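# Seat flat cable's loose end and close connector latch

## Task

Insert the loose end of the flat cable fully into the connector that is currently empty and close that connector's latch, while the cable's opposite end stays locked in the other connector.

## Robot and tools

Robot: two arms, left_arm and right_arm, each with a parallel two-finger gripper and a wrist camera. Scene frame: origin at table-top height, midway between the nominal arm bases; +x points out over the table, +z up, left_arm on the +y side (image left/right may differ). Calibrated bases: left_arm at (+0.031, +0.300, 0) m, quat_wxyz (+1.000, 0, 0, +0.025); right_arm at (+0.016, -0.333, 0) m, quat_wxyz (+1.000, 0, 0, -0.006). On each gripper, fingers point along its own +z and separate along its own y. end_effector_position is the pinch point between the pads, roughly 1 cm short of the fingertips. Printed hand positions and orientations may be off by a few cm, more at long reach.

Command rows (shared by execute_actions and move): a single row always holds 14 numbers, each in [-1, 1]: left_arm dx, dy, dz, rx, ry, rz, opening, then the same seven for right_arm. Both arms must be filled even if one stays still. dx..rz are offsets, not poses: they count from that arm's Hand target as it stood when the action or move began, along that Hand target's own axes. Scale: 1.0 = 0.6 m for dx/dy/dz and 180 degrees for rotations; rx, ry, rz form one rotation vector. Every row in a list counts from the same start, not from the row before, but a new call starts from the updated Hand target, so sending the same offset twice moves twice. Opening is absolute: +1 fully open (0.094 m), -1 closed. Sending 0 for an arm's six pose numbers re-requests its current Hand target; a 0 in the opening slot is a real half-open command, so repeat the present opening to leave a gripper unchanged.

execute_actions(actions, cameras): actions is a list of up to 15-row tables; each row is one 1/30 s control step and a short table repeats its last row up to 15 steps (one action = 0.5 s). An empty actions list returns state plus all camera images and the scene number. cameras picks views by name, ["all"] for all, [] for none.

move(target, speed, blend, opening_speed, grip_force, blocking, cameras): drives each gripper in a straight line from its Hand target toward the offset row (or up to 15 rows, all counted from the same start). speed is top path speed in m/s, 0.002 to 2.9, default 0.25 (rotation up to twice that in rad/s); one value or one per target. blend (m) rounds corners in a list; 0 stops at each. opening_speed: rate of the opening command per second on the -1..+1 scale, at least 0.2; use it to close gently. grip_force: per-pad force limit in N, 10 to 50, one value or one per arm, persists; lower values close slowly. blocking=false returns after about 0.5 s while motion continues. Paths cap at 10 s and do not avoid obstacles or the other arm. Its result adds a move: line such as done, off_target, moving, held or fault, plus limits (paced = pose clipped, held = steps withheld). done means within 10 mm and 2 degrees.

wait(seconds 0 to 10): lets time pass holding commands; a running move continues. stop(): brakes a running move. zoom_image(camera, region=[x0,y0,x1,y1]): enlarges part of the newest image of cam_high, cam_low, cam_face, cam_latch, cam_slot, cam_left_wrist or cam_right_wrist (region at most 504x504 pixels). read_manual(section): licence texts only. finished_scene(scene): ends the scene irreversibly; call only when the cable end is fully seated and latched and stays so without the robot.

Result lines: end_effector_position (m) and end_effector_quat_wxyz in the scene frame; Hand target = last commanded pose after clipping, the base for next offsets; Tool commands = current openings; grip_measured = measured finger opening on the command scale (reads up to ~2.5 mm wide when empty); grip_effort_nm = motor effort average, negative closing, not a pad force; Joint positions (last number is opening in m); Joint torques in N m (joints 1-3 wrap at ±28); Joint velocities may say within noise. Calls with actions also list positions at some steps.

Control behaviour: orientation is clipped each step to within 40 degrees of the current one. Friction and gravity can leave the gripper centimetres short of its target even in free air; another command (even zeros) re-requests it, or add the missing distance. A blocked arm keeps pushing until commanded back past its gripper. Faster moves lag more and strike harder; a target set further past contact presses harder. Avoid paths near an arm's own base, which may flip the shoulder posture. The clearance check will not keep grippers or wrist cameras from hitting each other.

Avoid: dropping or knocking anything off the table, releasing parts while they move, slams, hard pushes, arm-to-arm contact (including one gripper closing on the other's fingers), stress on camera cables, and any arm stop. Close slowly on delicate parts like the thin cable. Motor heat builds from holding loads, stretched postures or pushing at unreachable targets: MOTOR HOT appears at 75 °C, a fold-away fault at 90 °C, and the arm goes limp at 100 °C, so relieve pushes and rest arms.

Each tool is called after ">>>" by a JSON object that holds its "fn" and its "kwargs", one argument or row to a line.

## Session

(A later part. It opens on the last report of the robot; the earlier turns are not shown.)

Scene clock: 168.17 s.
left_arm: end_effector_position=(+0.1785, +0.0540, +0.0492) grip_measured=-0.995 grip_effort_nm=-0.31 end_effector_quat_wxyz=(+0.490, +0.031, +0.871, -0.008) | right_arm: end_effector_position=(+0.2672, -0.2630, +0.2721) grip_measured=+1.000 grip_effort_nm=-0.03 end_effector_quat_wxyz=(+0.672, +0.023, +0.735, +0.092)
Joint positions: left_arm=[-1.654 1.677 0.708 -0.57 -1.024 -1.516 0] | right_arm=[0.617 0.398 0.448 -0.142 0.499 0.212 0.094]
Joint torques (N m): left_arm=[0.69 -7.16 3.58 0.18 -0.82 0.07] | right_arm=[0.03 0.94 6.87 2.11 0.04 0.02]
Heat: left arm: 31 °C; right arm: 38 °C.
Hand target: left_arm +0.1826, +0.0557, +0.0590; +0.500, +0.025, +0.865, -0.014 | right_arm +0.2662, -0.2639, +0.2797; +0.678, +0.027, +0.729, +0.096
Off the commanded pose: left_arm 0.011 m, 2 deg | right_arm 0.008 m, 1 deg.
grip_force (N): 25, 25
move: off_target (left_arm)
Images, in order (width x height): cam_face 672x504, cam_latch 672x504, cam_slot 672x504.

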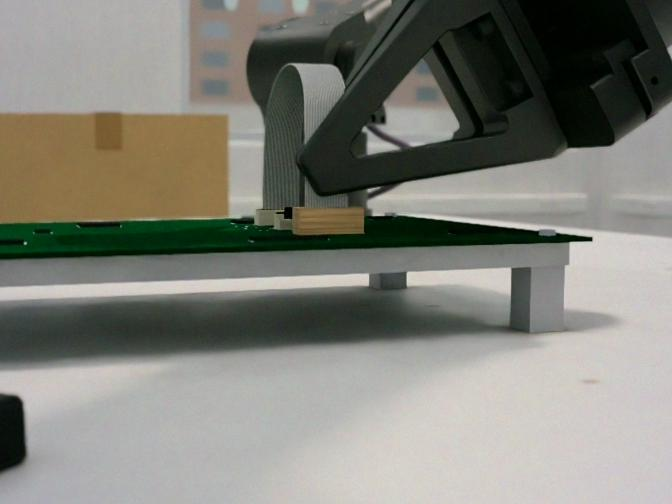

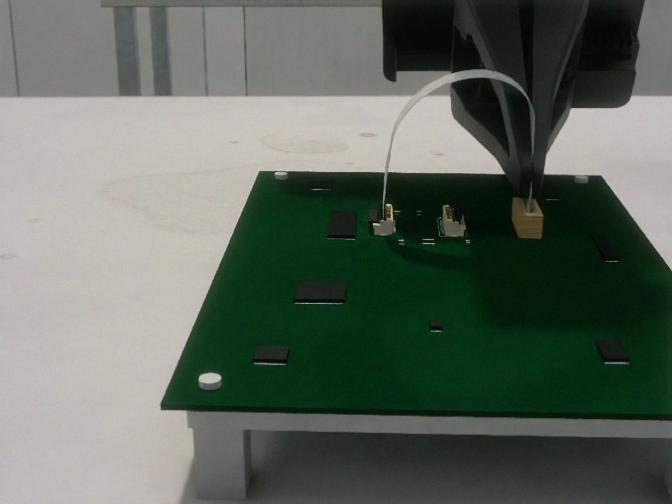

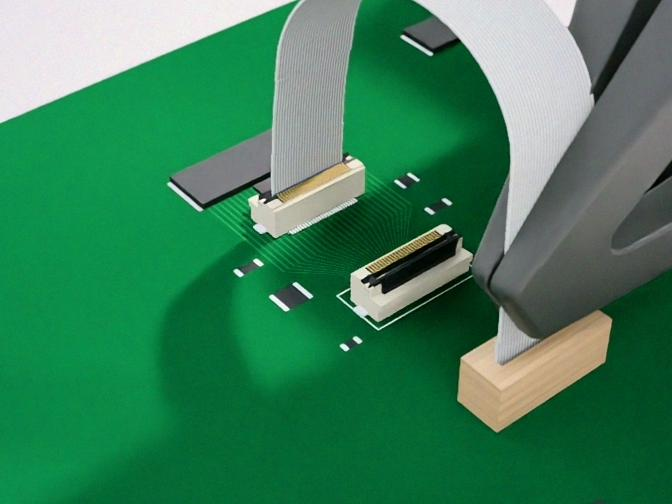

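>>> {"fn": "move", "kwargs": {
  "target": [-0.0289,0,-0.0166,0,0,0,-1,0,0,0,0,0,0,1],
  "speed": 0.08,
  "cameras": ["cam_latch","cam_slot","cam_face","cam_left_wrist"]
}}

>>> {"fn": "zoom_image", "kwargs": {
  "camera": "cam_latch",
  "region": [360, 140, 570, 250]
}}

Scene clock: 171.63 s.
left_arm: end_effector_position=(+0.1787, +0.0608, +0.0638) grip_measured=-0.995 grip_effort_nm=-0.31 end_effector_quat_wxyz=(+0.490, +0.035, +0.871, -0.002) | right_arm: end_effector_position=(+0.2672, -0.2630, +0.2721) grip_measured=+1.000 grip_effort_nm=-0.03 end_effector_quat_wxyz=(+0.672, +0.023, +0.735, +0.092)
Joint positions: left_arm=[-1.654 1.616 0.717 -0.653 -1.024 -1.512 0] | right_arm=[0.617 0.398 0.448 -0.142 0.499 0.212 0.094]
Joint torques (N m): left_arm=[0.7 -6.61 6.35 0.09 -0.82 0.05] | right_arm=[0.01 0.98 6.8 2.08 0.06 0.01]
Heat: left arm: 31 °C; right arm: 38 °C.
Hand target: left_arm +0.1826, +0.0557, +0.0789; +0.500, +0.025, +0.865, -0.014 | right_arm +0.2662, -0.2639, +0.2797; +0.678, +0.027, +0.729, +0.096
Off the commanded pose: left_arm 0.016 m, 2 deg | right_arm 0.008 m, 1 deg.
grip_force (N): 25, 25
move: off_target (left_arm)
Images, in order (width x height): cam_face 672x504, cam_latch 672x504, cam_slot 672x504, cam_left_wrist 672x504.

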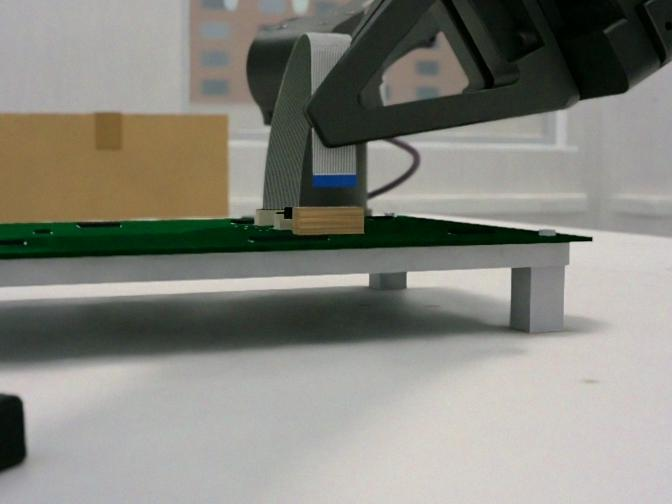

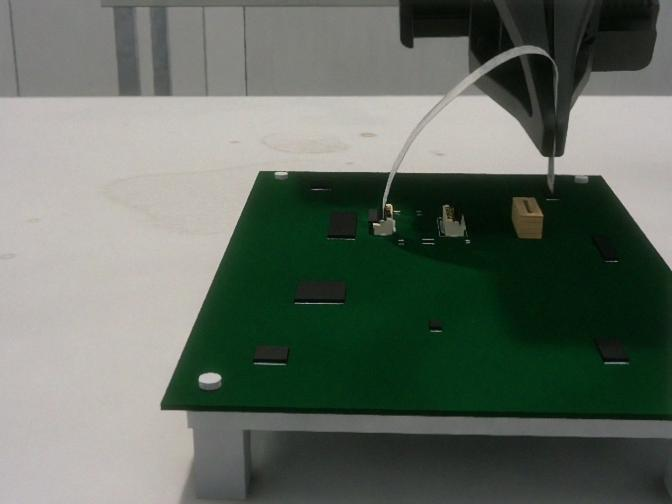

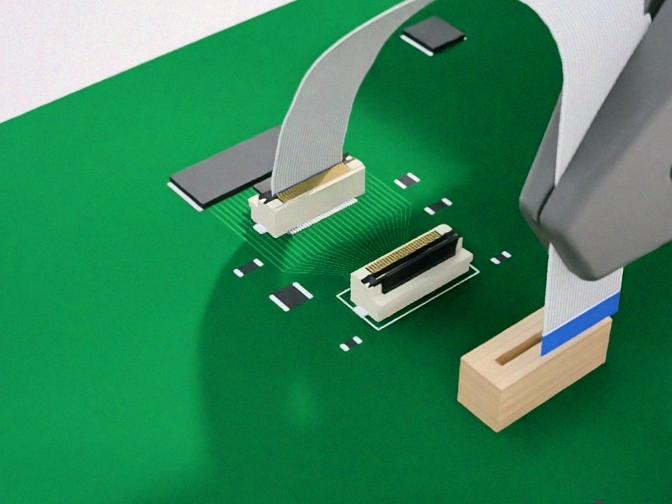

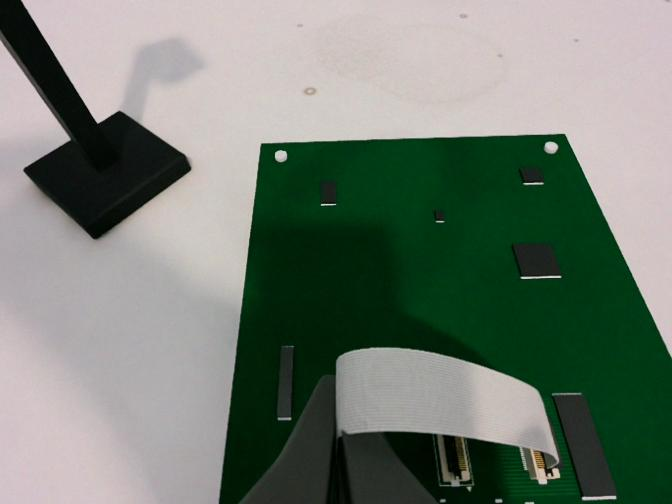

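Scaled by 2.400.

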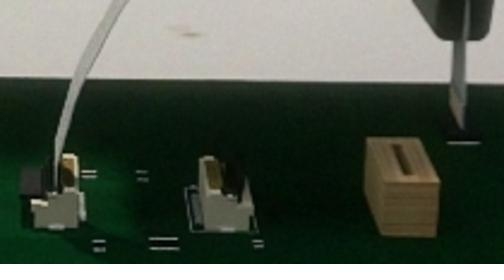

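>>> {"fn": "move", "kwargs": {
  "target": [0,-0.0461,0,0,0,0,-1,0,0,0,0,0,0,1],
  "speed": 0.08,
  "cameras": ["cam_latch","cam_slot","cam_face","cam_left_wrist"]
}}

>>> {"fn": "zoom_image", "kwargs": {
  "camera": "cam_latch",
  "region": [360, 140, 540, 250]
}}

>>> {"fn": "zoom_image", "kwargs": {
  "camera": "cam_slot",
  "region": [290, 140, 510, 340]
}}

>>> {"fn": "zoom_image", "kwargs": {
  "camera": "cam_face",
  "region": [230, 130, 390, 250]
}}

Scene clock: 181.47 s.
left_arm: end_effector_position=(+0.1778, +0.0322, +0.0734) grip_measured=-0.995 grip_effort_nm=-0.31 end_effector_quat_wxyz=(+0.490, +0.027, +0.871, -0.017) | right_arm: end_effector_position=(+0.2672, -0.2630, +0.2721) grip_measured=+1.000 grip_effort_nm=-0.03 end_effector_quat_wxyz=(+0.672, +0.023, +0.735, +0.092)
Joint positions: left_arm=[-1.654 1.674 0.825 -0.669 -1.024 -1.512 0] | right_arm=[0.617 0.398 0.448 -0.142 0.499 0.212 0.094]
Joint torques (N m): left_arm=[0.36 -4.21 6.68 0.13 -0.82 -0.02] | right_arm=[0.09 1.01 6.93 2.1 0.01 -0.01]
Heat: left arm: 31 °C; right arm: 38 °C.
Hand target: left_arm +0.1811, +0.0281, +0.0789; +0.500, +0.025, +0.865, -0.014 | right_arm +0.2662, -0.2639, +0.2797; +0.678, +0.027, +0.729, +0.096
Off the commanded pose: left_arm 0.008 m, 1 deg | right_arm 0.008 m, 1 deg.
grip_force (N): 25, 25
move: done
Images, in order (width x height): cam_face 672x504, cam_latch 672x504, cam_slot 672x504, cam_left_wrist 672x504.

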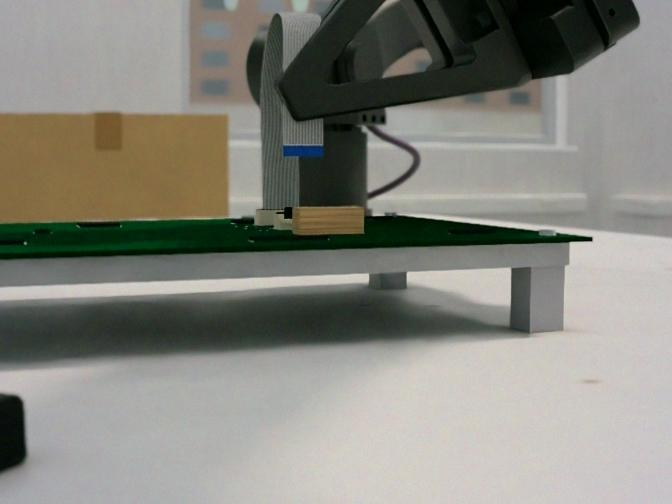

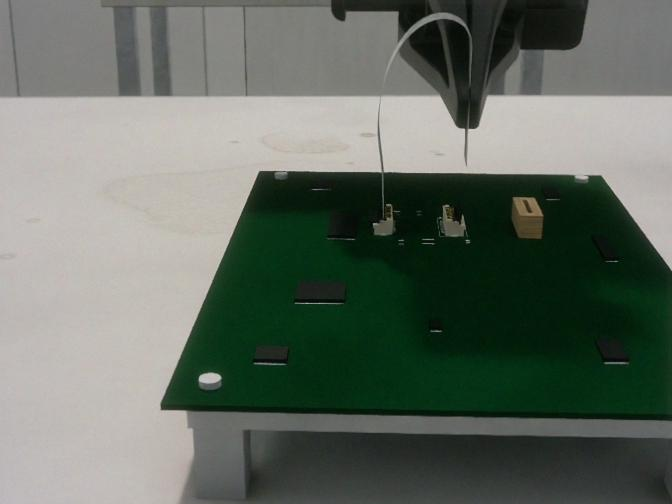

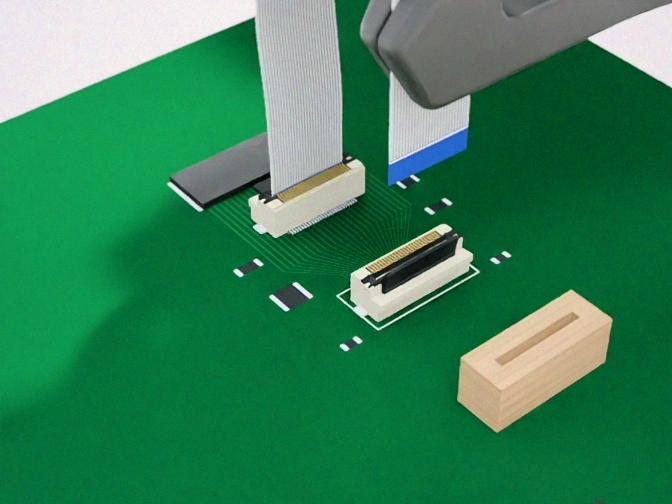

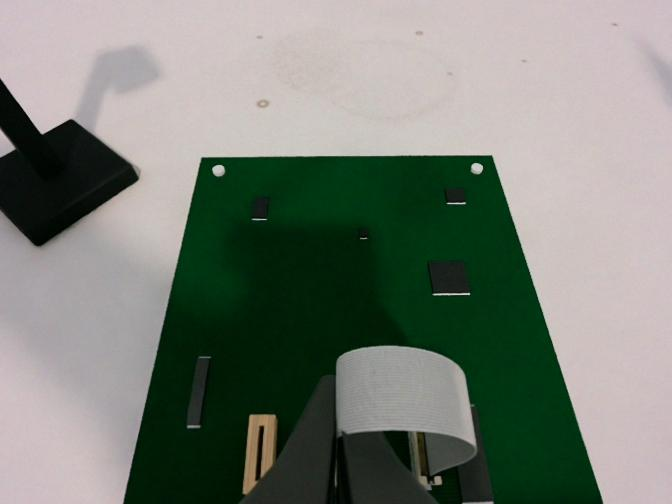

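Scaled by 2.800.

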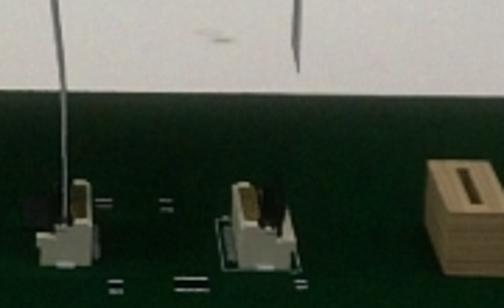

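Scaled by 2.291.

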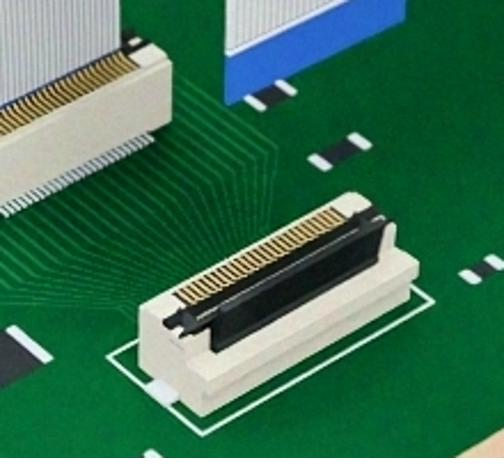

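Scaled by 3.150.

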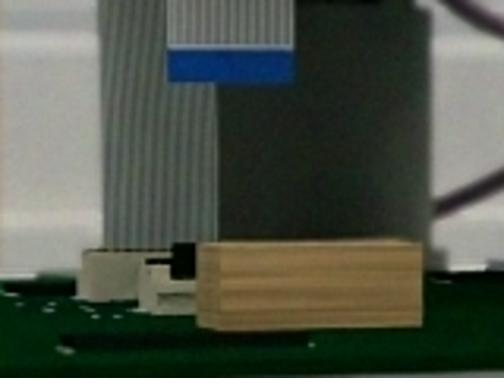

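>>> {"fn": "move", "kwargs": {
  "target": [0.0157,-0.0070,0.0092,0,0,0,-1,0,0,0,0,0,0,1],
  "speed": 0.05,
  "cameras": ["cam_latch","cam_slot","cam_face"]
}}

>>> {"fn": "zoom_image", "kwargs": {
  "camera": "cam_latch",
  "region": [360, 140, 540, 250]
}}

>>> {"fn": "zoom_image", "kwargs": {
  "camera": "cam_slot",
  "region": [290, 140, 510, 340]
}}

Scene clock: 192.83 s.
left_arm: end_effector_position=(+0.1777, +0.0311, +0.0632) grip_measured=-0.995 grip_effort_nm=-0.31 end_effector_quat_wxyz=(+0.490, +0.032, +0.871, -0.007) | right_arm: end_effector_position=(+0.2672, -0.2630, +0.2721) grip_measured=+1.000 grip_effort_nm=-0.03 end_effector_quat_wxyz=(+0.672, +0.023, +0.735, +0.092)
Joint positions: left_arm=[-1.654 1.716 0.825 -0.648 -1.024 -1.512 0] | right_arm=[0.617 0.398 0.448 -0.142 0.499 0.212 0.094]
Joint torques (N m): left_arm=[0.35 -4.4 6.28 0.3 -0.82 -0.04] | right_arm=[-0.03 0.91 6.89 2.1 0.03 0]
Heat: left arm: 31 °C; right arm: 38 °C.
Hand target: left_arm +0.1809, +0.0239, +0.0680; +0.500, +0.025, +0.865, -0.014 | right_arm +0.2662, -0.2639, +0.2797; +0.678, +0.027, +0.729, +0.096
Off the commanded pose: left_arm 0.009 m, 2 deg | right_arm 0.008 m, 1 deg.
grip_force (N): 25, 25
move: done
Images, in order (width x height): cam_face 672x504, cam_latch 672x504, cam_slot 672x504.

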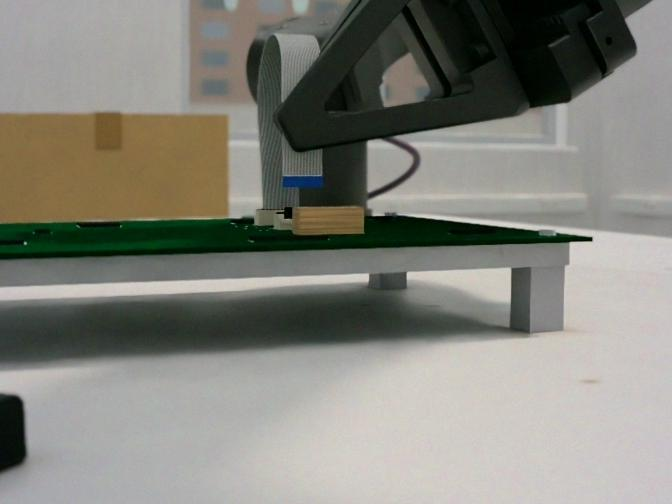

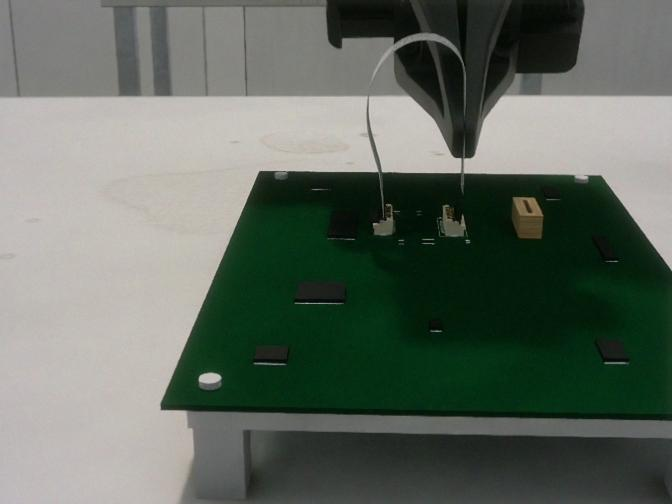

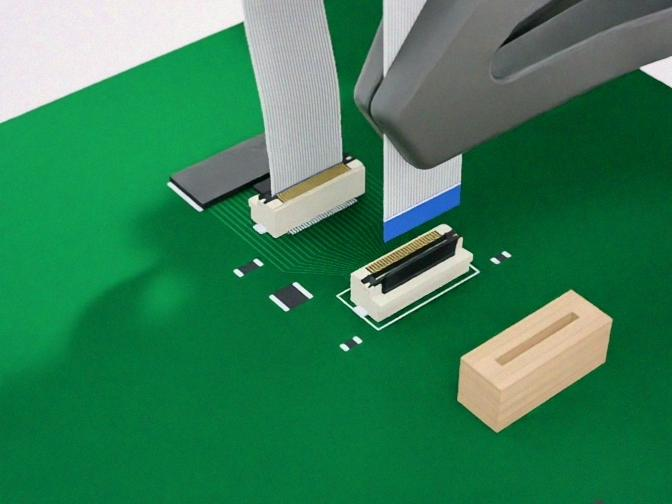

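Scaled by 2.800.

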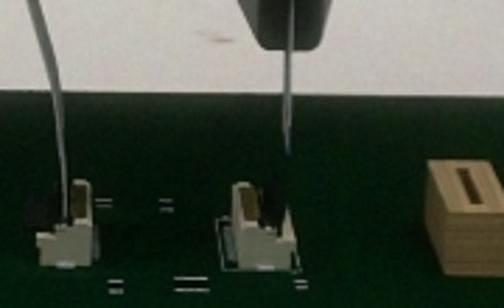

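Scaled by 2.291.

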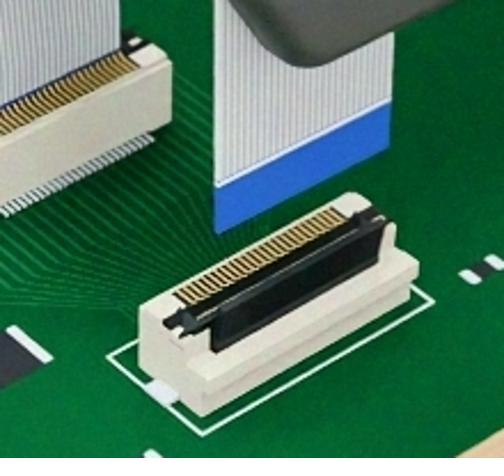

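>>> {"fn": "move", "kwargs": {
  "target": [0,-0.01,0.0005,0,0,0,-1,0,0,0,0,0,0,1],
  "speed": 0.05,
  "cameras": ["cam_latch","cam_slot","cam_face"]
}}

>>> {"fn": "zoom_image", "kwargs": {
  "camera": "cam_latch",
  "region": [360, 140, 540, 250]
}}

>>> {"fn": "zoom_image", "kwargs": {
  "camera": "cam_slot",
  "region": [290, 140, 510, 340]
}}

Scene clock: 200.77 s.
left_arm: end_effector_position=(+0.1775, +0.0252, +0.0630) grip_measured=-0.995 grip_effort_nm=-0.31 end_effector_quat_wxyz=(+0.490, +0.031, +0.871, -0.009) | right_arm: end_effector_position=(+0.2672, -0.2630, +0.2721) grip_measured=+1.000 grip_effort_nm=-0.03 end_effector_quat_wxyz=(+0.672, +0.023, +0.735, +0.092)
Joint positions: left_arm=[-1.654 1.735 0.847 -0.648 -1.024 -1.512 0] | right_arm=[0.617 0.398 0.448 -0.142 0.499 0.212 0.094]
Joint torques (N m): left_arm=[0.32 -4.46 6.49 0.26 -0.81 -0.04] | right_arm=[0.1 1.02 6.86 2.09 0.05 0.02]
Heat: left arm: 31 °C; right arm: 39 °C.
Hand target: left_arm +0.1808, +0.0179, +0.0678; +0.500, +0.025, +0.865, -0.014 | right_arm +0.2662, -0.2639, +0.2797; +0.678, +0.027, +0.729, +0.096
Off the commanded pose: left_arm 0.009 m, 2 deg | right_arm 0.008 m, 1 deg.
grip_force (N): 25, 25
move: done
Images, in order (width x height): cam_face 672x504, cam_latch 672x504, cam_slot 672x504.

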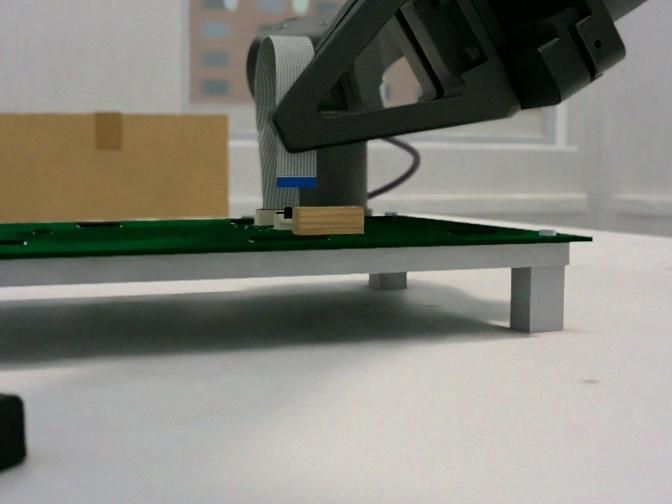

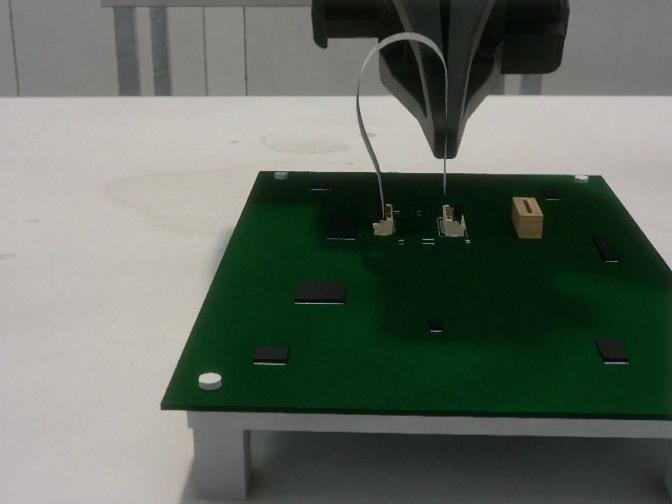

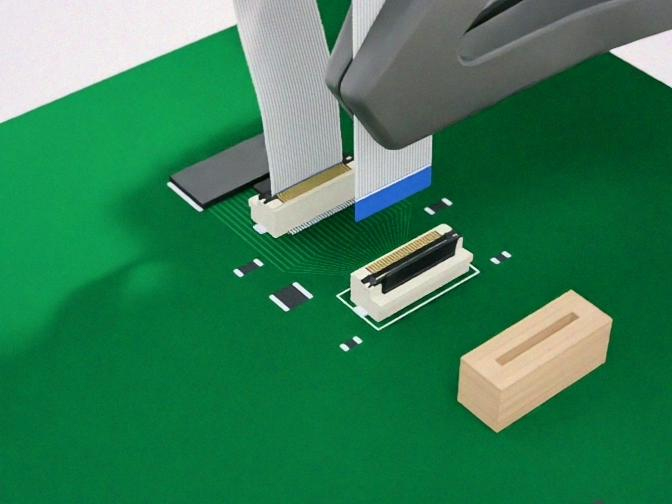

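Scaled by 2.800.

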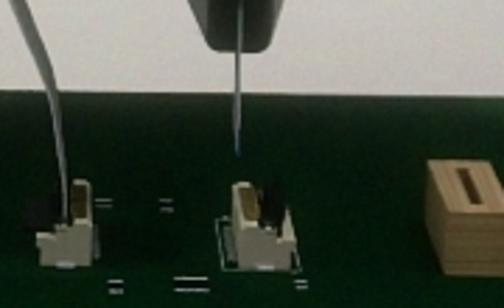

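Scaled by 2.291.

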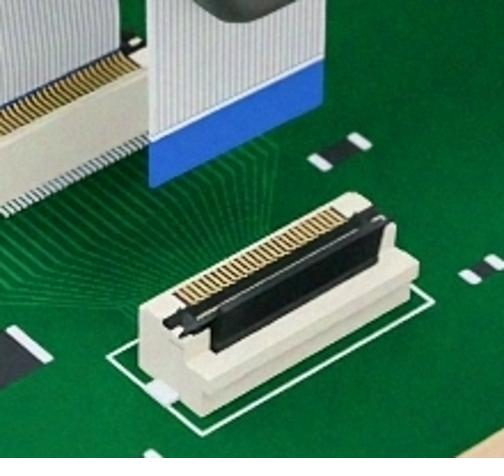

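>>> {"fn": "move", "kwargs": {
  "target": [0.0015,0.01,0.0005,0,0,0,-1,0,0,0,0,0,0,1],
  "speed": 0.05,
  "cameras": ["cam_latch","cam_slot","cam_face"]
}}

>>> {"fn": "zoom_image", "kwargs": {
  "camera": "cam_latch",
  "region": [360, 140, 540, 250]
}}

>>> {"fn": "zoom_image", "kwargs": {
  "camera": "cam_slot",
  "region": [290, 140, 510, 340]
}}

Scene clock: 210.27 s.
left_arm: end_effector_position=(+0.1775, +0.0244, +0.0630) grip_measured=-0.995 grip_effort_nm=-0.31 end_effector_quat_wxyz=(+0.490, +0.030, +0.871, -0.011) | right_arm: end_effector_position=(+0.2672, -0.2630, +0.2721) grip_measured=+1.000 grip_effort_nm=-0.03 end_effector_quat_wxyz=(+0.672, +0.023, +0.735, +0.092)
Joint positions: left_arm=[-1.654 1.735 0.847 -0.644 -1.024 -1.512 0] | right_arm=[0.617 0.398 0.448 -0.142 0.499 0.212 0.094]
Joint torques (N m): left_arm=[0.39 -5.63 4.26 0.29 -0.81 -0.04] | right_arm=[0.2 1.13 7.05 2.11 0.04 0.02]
Heat: left arm: 31 °C; right arm: 39 °C.
Hand target: left_arm +0.1810, +0.0239, +0.0669; +0.500, +0.025, +0.865, -0.014 | right_arm +0.2662, -0.2639, +0.2797; +0.678, +0.027, +0.729, +0.096
Off the commanded pose: left_arm 0.005 m, 2 deg | right_arm 0.008 m, 1 deg.
grip_force (N): 25, 25
move: done
Images, in order (width x height): cam_face 672x504, cam_latch 672x504, cam_slot 672x504.

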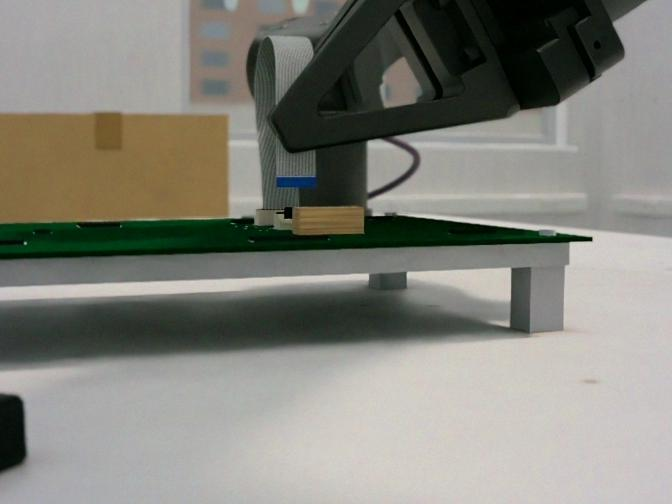

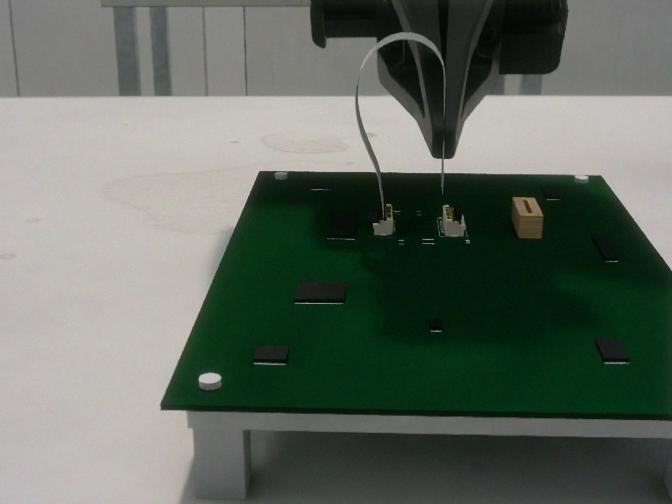

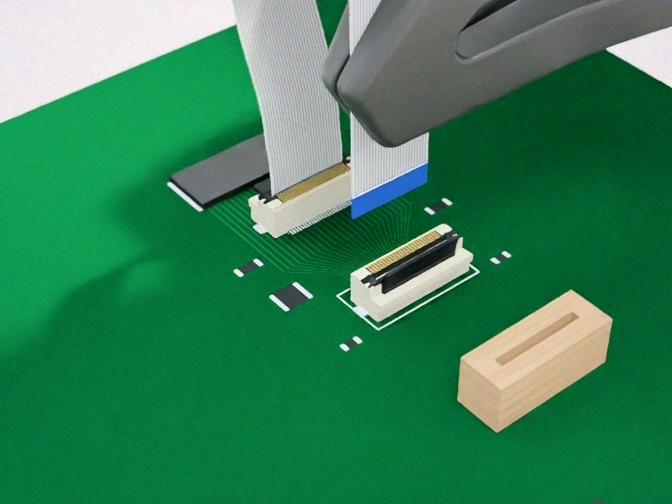

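Scaled by 2.800.

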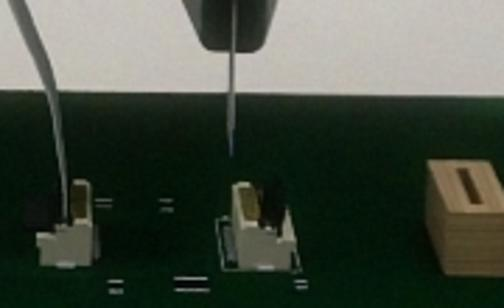

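Scaled by 2.291.

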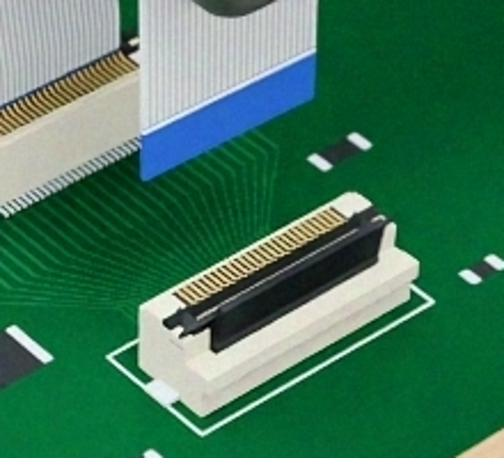

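>>> {"fn": "move", "kwargs": {
  "target": [0,0.0125,0,0,0,0,-1,0,0,0,0,0,0,1],
  "speed": 0.05,
  "cameras": ["cam_latch","cam_slot"]
}}

>>> {"fn": "zoom_image", "kwargs": {
  "camera": "cam_latch",
  "region": [360, 140, 540, 250]
}}

>>> {"fn": "zoom_image", "kwargs": {
  "camera": "cam_slot",
  "region": [290, 140, 510, 340]
}}

Scene clock: 215.30 s.
left_arm: end_effector_position=(+0.1777, +0.0302, +0.0587) grip_measured=-0.995 grip_effort_nm=-0.31 end_effector_quat_wxyz=(+0.490, +0.034, +0.871, -0.004) | right_arm: end_effector_position=(+0.2672, -0.2630, +0.2721) grip_measured=+1.000 grip_effort_nm=-0.03 end_effector_quat_wxyz=(+0.672, +0.023, +0.735, +0.092)
Joint positions: left_arm=[-1.654 1.735 0.826 -0.637 -1.024 -1.512 0] | right_arm=[0.617 0.398 0.448 -0.142 0.499 0.212 0.094]
Joint torques (N m): left_arm=[0.43 -7.34 3.38 0.26 -0.82 -0.03] | right_arm=[0.08 0.98 6.86 2.11 -0.02 0]
Heat: left arm: 31 °C; right arm: 39 °C.
Hand target: left_arm +0.1814, +0.0313, +0.0669; +0.500, +0.025, +0.865, -0.014 | right_arm +0.2662, -0.2639, +0.2797; +0.678, +0.027, +0.729, +0.096
Off the commanded pose: left_arm 0.009 m, 2 deg | right_arm 0.008 m, 1 deg.
grip_force (N): 25, 25
move: done
Images, in order (width x height): cam_latch 672x504, cam_slot 672x504.

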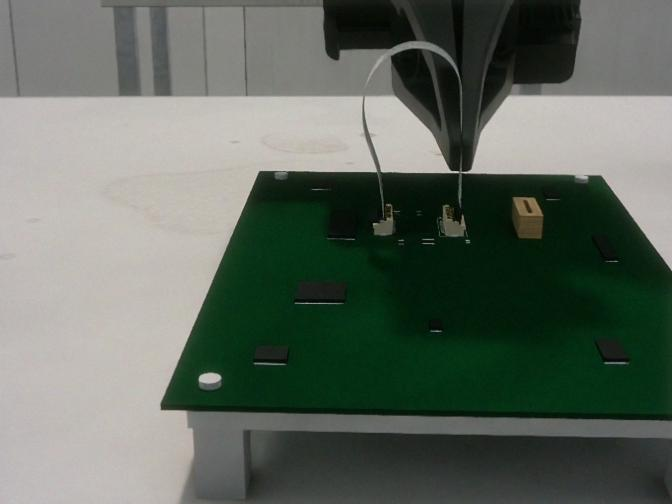

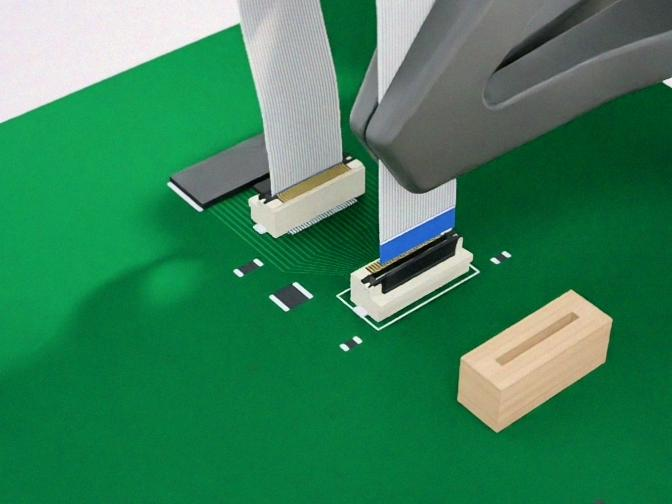

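Scaled by 2.800.

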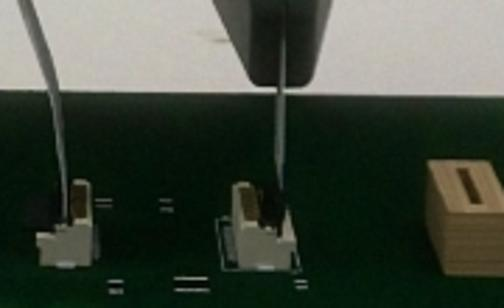

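Scaled by 2.291.

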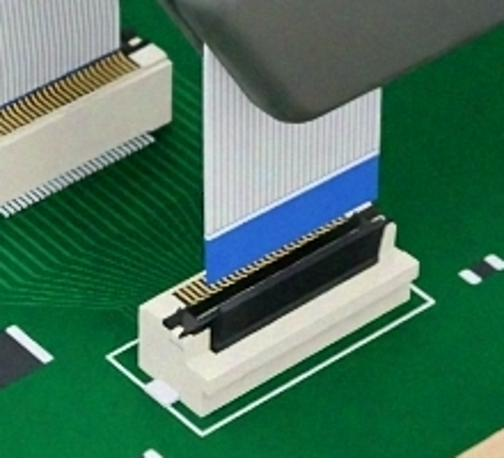

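>>> {"fn": "move", "kwargs": {
  "target": [0.002,-0.0168,0.0012,0,0,0,-1,0,0,0,0,0,0,1],
  "speed": 0.05,
  "cameras": ["cam_latch","cam_slot"]
}}

>>> {"fn": "zoom_image", "kwargs": {
  "camera": "cam_latch",
  "region": [360, 140, 540, 250]
}}

>>> {"fn": "zoom_image", "kwargs": {
  "camera": "cam_slot",
  "region": [290, 140, 510, 340]
}}

Scene clock: 225.60 s.
left_arm: end_effector_position=(+0.1777, +0.0300, +0.0587) grip_measured=-0.995 grip_effort_nm=-0.31 end_effector_quat_wxyz=(+0.490, +0.034, +0.871, -0.005) | right_arm: end_effector_position=(+0.2672, -0.2630, +0.2721) grip_measured=+1.000 grip_effort_nm=-0.03 end_effector_quat_wxyz=(+0.672, +0.023, +0.735, +0.092)
Joint positions: left_arm=[-1.654 1.735 0.826 -0.636 -1.024 -1.512 0] | right_arm=[0.617 0.398 0.448 -0.142 0.499 0.212 0.094]
Joint torques (N m): left_arm=[0.34 -4.75 6.71 0.25 -0.83 -0.05] | right_arm=[-0.01 0.91 6.94 2.11 0 0]
Heat: left arm: 32 °C; right arm: 39 °C.
Hand target: left_arm +0.1809, +0.0213, +0.0655; +0.500, +0.025, +0.865, -0.014 | right_arm +0.2662, -0.2639, +0.2797; +0.678, +0.027, +0.729, +0.096
Off the commanded pose: left_arm 0.012 m, 2 deg | right_arm 0.008 m, 1 deg.
grip_force (N): 25, 25
move: off_target (left_arm)
Images, in order (width x height): cam_latch 672x504, cam_slot 672x504.

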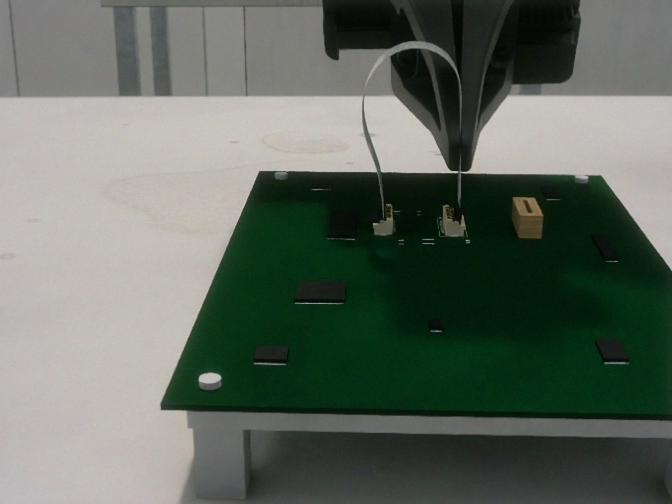

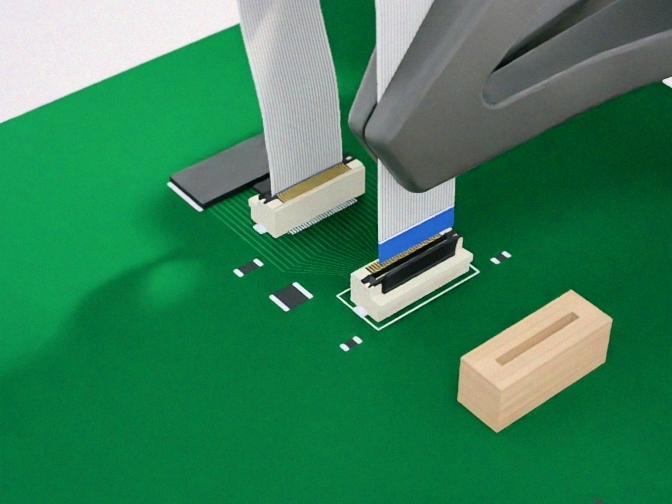

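Scaled by 2.800.

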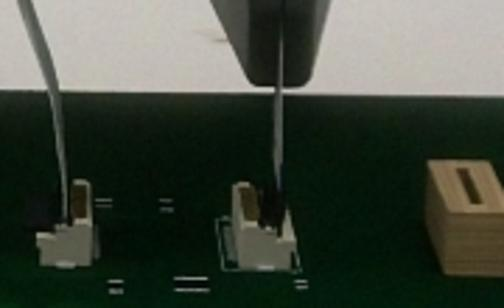

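Scaled by 2.291.

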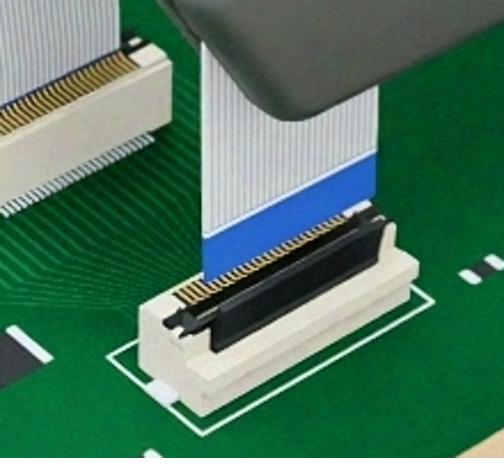

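>>> {"fn": "move", "kwargs": {
  "target": [0,-0.004,0,0,0,0,-1,0,0,0,0,0,0,1],
  "speed": 0.05,
  "cameras": ["cam_latch","cam_slot"]
}}

>>> {"fn": "zoom_image", "kwargs": {
  "camera": "cam_latch",
  "region": [360, 140, 540, 250]
}}

>>> {"fn": "zoom_image", "kwargs": {
  "camera": "cam_slot",
  "region": [290, 140, 510, 340]
}}

Scene clock: 229.93 s.
left_arm: end_effector_position=(+0.1775, +0.0258, +0.0614) grip_measured=-0.995 grip_effort_nm=-0.31 end_effector_quat_wxyz=(+0.490, +0.030, +0.871, -0.010) | right_arm: end_effector_position=(+0.2672, -0.2630, +0.2721) grip_measured=+1.000 grip_effort_nm=-0.03 end_effector_quat_wxyz=(+0.672, +0.023, +0.735, +0.092)
Joint positions: left_arm=[-1.654 1.735 0.839 -0.636 -1.024 -1.512 0] | right_arm=[0.617 0.398 0.448 -0.142 0.499 0.212 0.094]
Joint torques (N m): left_arm=[0.32 -4.3 6.49 0.27 -0.83 -0.04] | right_arm=[0.16 0.88 6.86 2.06 0 0.02]
Heat: left arm: 31 °C; right arm: 39 °C.
Hand target: left_arm +0.1807, +0.0188, +0.0656; +0.500, +0.025, +0.865, -0.014 | right_arm +0.2662, -0.2639, +0.2797; +0.678, +0.027, +0.729, +0.096
Off the commanded pose: left_arm 0.009 m, 2 deg | right_arm 0.008 m, 1 deg.
grip_force (N): 25, 25
move: done
Images, in order (width x height): cam_latch 672x504, cam_slot 672x504.

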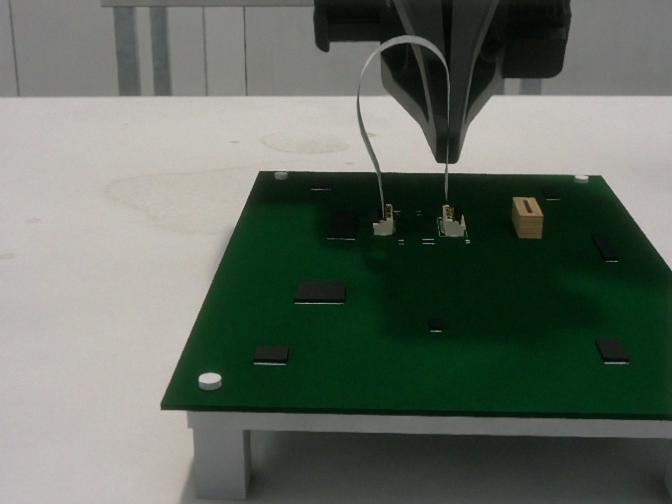

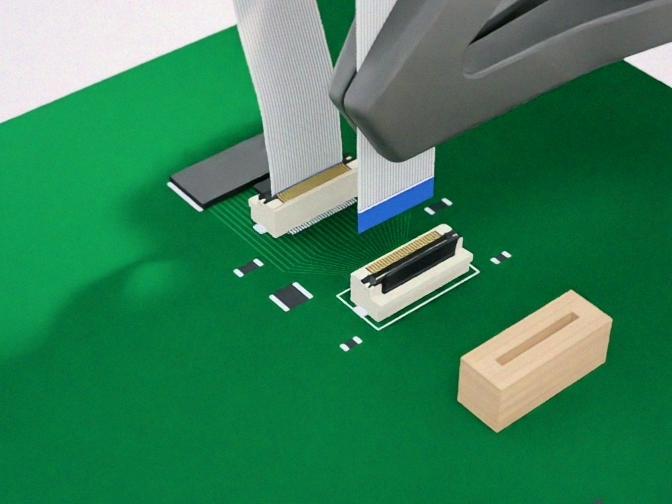

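Scaled by 2.800.

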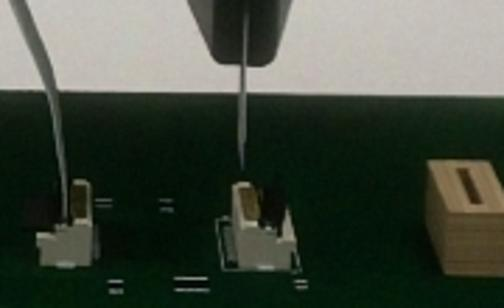

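Scaled by 2.291.

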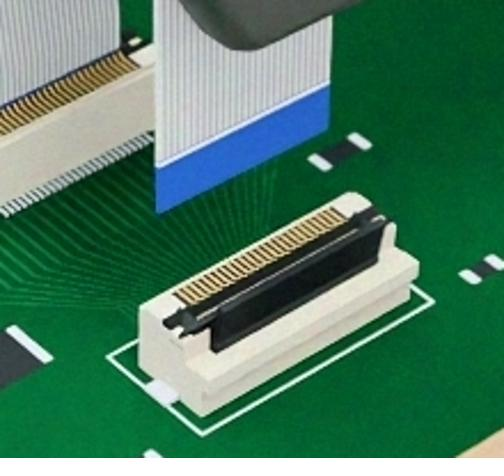

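>>> {"fn": "move", "kwargs": {
  "target": [0,0.0038,0,-0.0023,0.0003,0.0040,-1,0,0,0,0,0,0,1],
  "speed": 0.05,
  "cameras": ["cam_latch","cam_slot"]
}}

>>> {"fn": "zoom_image", "kwargs": {
  "camera": "cam_latch",
  "region": [360, 140, 540, 250]
}}

>>> {"fn": "zoom_image", "kwargs": {
  "camera": "cam_slot",
  "region": [290, 140, 510, 340]
}}

Scene clock: 235.90 s.
left_arm: end_effector_position=(+0.1775, +0.0258, +0.0614) grip_measured=-0.995 grip_effort_nm=-0.31 end_effector_quat_wxyz=(+0.490, +0.030, +0.871, -0.010) | right_arm: end_effector_position=(+0.2672, -0.2630, +0.2721) grip_measured=+1.000 grip_effort_nm=-0.03 end_effector_quat_wxyz=(+0.672, +0.023, +0.735, +0.092)
Joint positions: left_arm=[-1.654 1.735 0.839 -0.636 -1.024 -1.512 0] | right_arm=[0.617 0.398 0.448 -0.142 0.499 0.212 0.094]
Joint torques (N m): left_arm=[0.42 -4.25 6.42 0.13 -0.82 -0.02] | right_arm=[0.1 0.95 6.86 2.08 0.02 0]
Heat: left arm: 31 °C; right arm: 39 °C.
Hand target: left_arm +0.1809, +0.0211, +0.0656; +0.500, +0.028, +0.865, -0.008 | right_arm +0.2662, -0.2639, +0.2797; +0.678, +0.027, +0.729, +0.096
Off the commanded pose: left_arm 0.007 m, 1 deg | right_arm 0.008 m, 1 deg.
grip_force (N): 25, 25
move: done
Images, in order (width x height): cam_latch 672x504, cam_slot 672x504.

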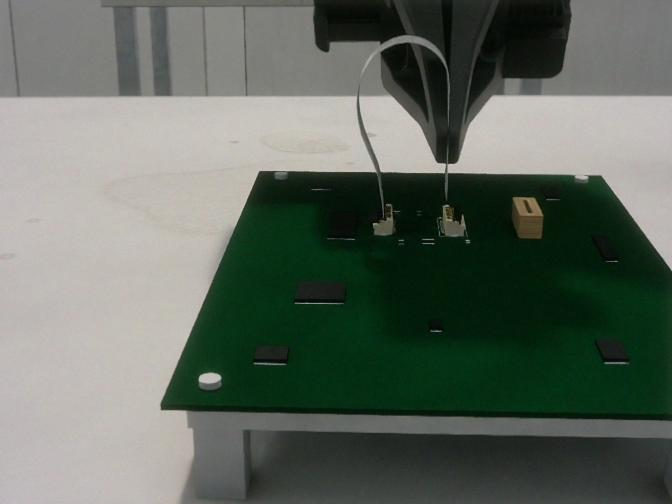

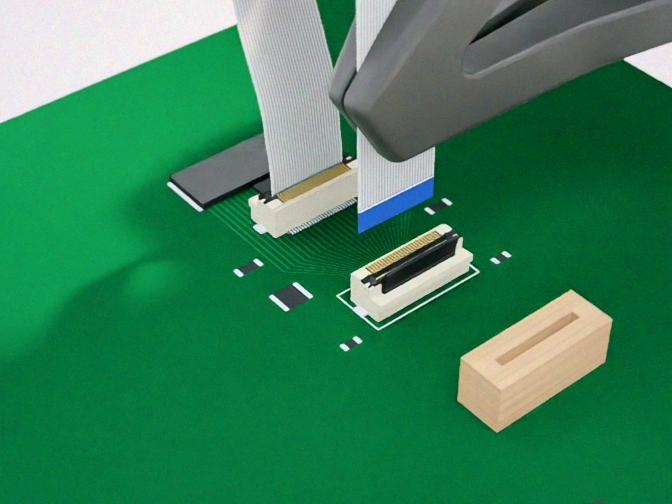

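Scaled by 2.800.

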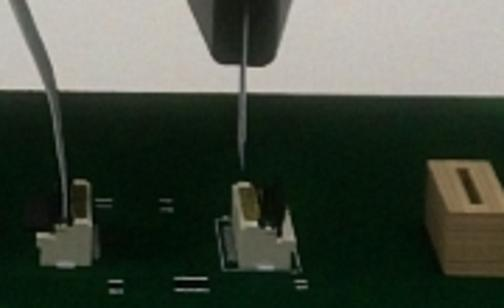

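Scaled by 2.291.

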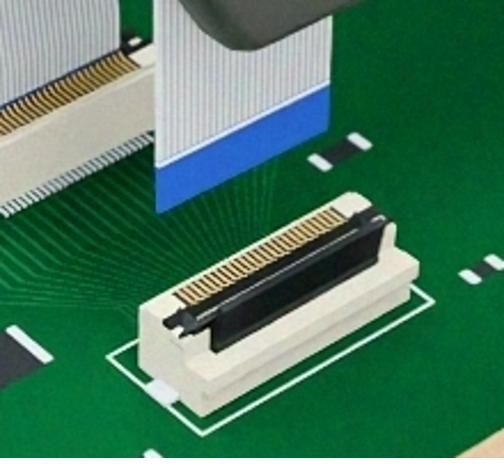

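>>> {"fn": "move", "kwargs": {
  "target": [0,0.0038,0,-0.0023,0.0003,0.0040,-1,0,0,0,0,0,0,1],
  "speed": 0.05
}}

Scene clock: 241.53 s.
left_arm: end_effector_position=(+0.1776, +0.0274, +0.0613) grip_measured=-0.995 grip_effort_nm=-0.31 end_effector_quat_wxyz=(+0.490, +0.033, +0.871, -0.006) | right_arm: end_effector_position=(+0.2672, -0.2630, +0.2721) grip_measured=+1.000 grip_effort_nm=-0.03 end_effector_quat_wxyz=(+0.672, +0.023, +0.735, +0.092)
Joint positions: left_arm=[-1.654 1.735 0.839 -0.646 -1.024 -1.512 0] | right_arm=[0.617 0.398 0.448 -0.142 0.499 0.212 0.094]
Joint torques (N m): left_arm=[0.39 -4.33 6.45 0.06 -0.8 0] | right_arm=[0.12 0.99 6.79 2.06 0.01 0]
Heat: left arm: 31 °C; right arm: 39 °C.
Hand target: left_arm +0.1810, +0.0234, +0.0656; +0.500, +0.032, +0.865, -0.001 | right_arm +0.2662, -0.2639, +0.2797; +0.678, +0.027, +0.729, +0.096
Off the commanded pose: left_arm 0.007 m, 1 deg | right_arm 0.008 m, 1 deg.
grip_force (N): 25, 25
move: done


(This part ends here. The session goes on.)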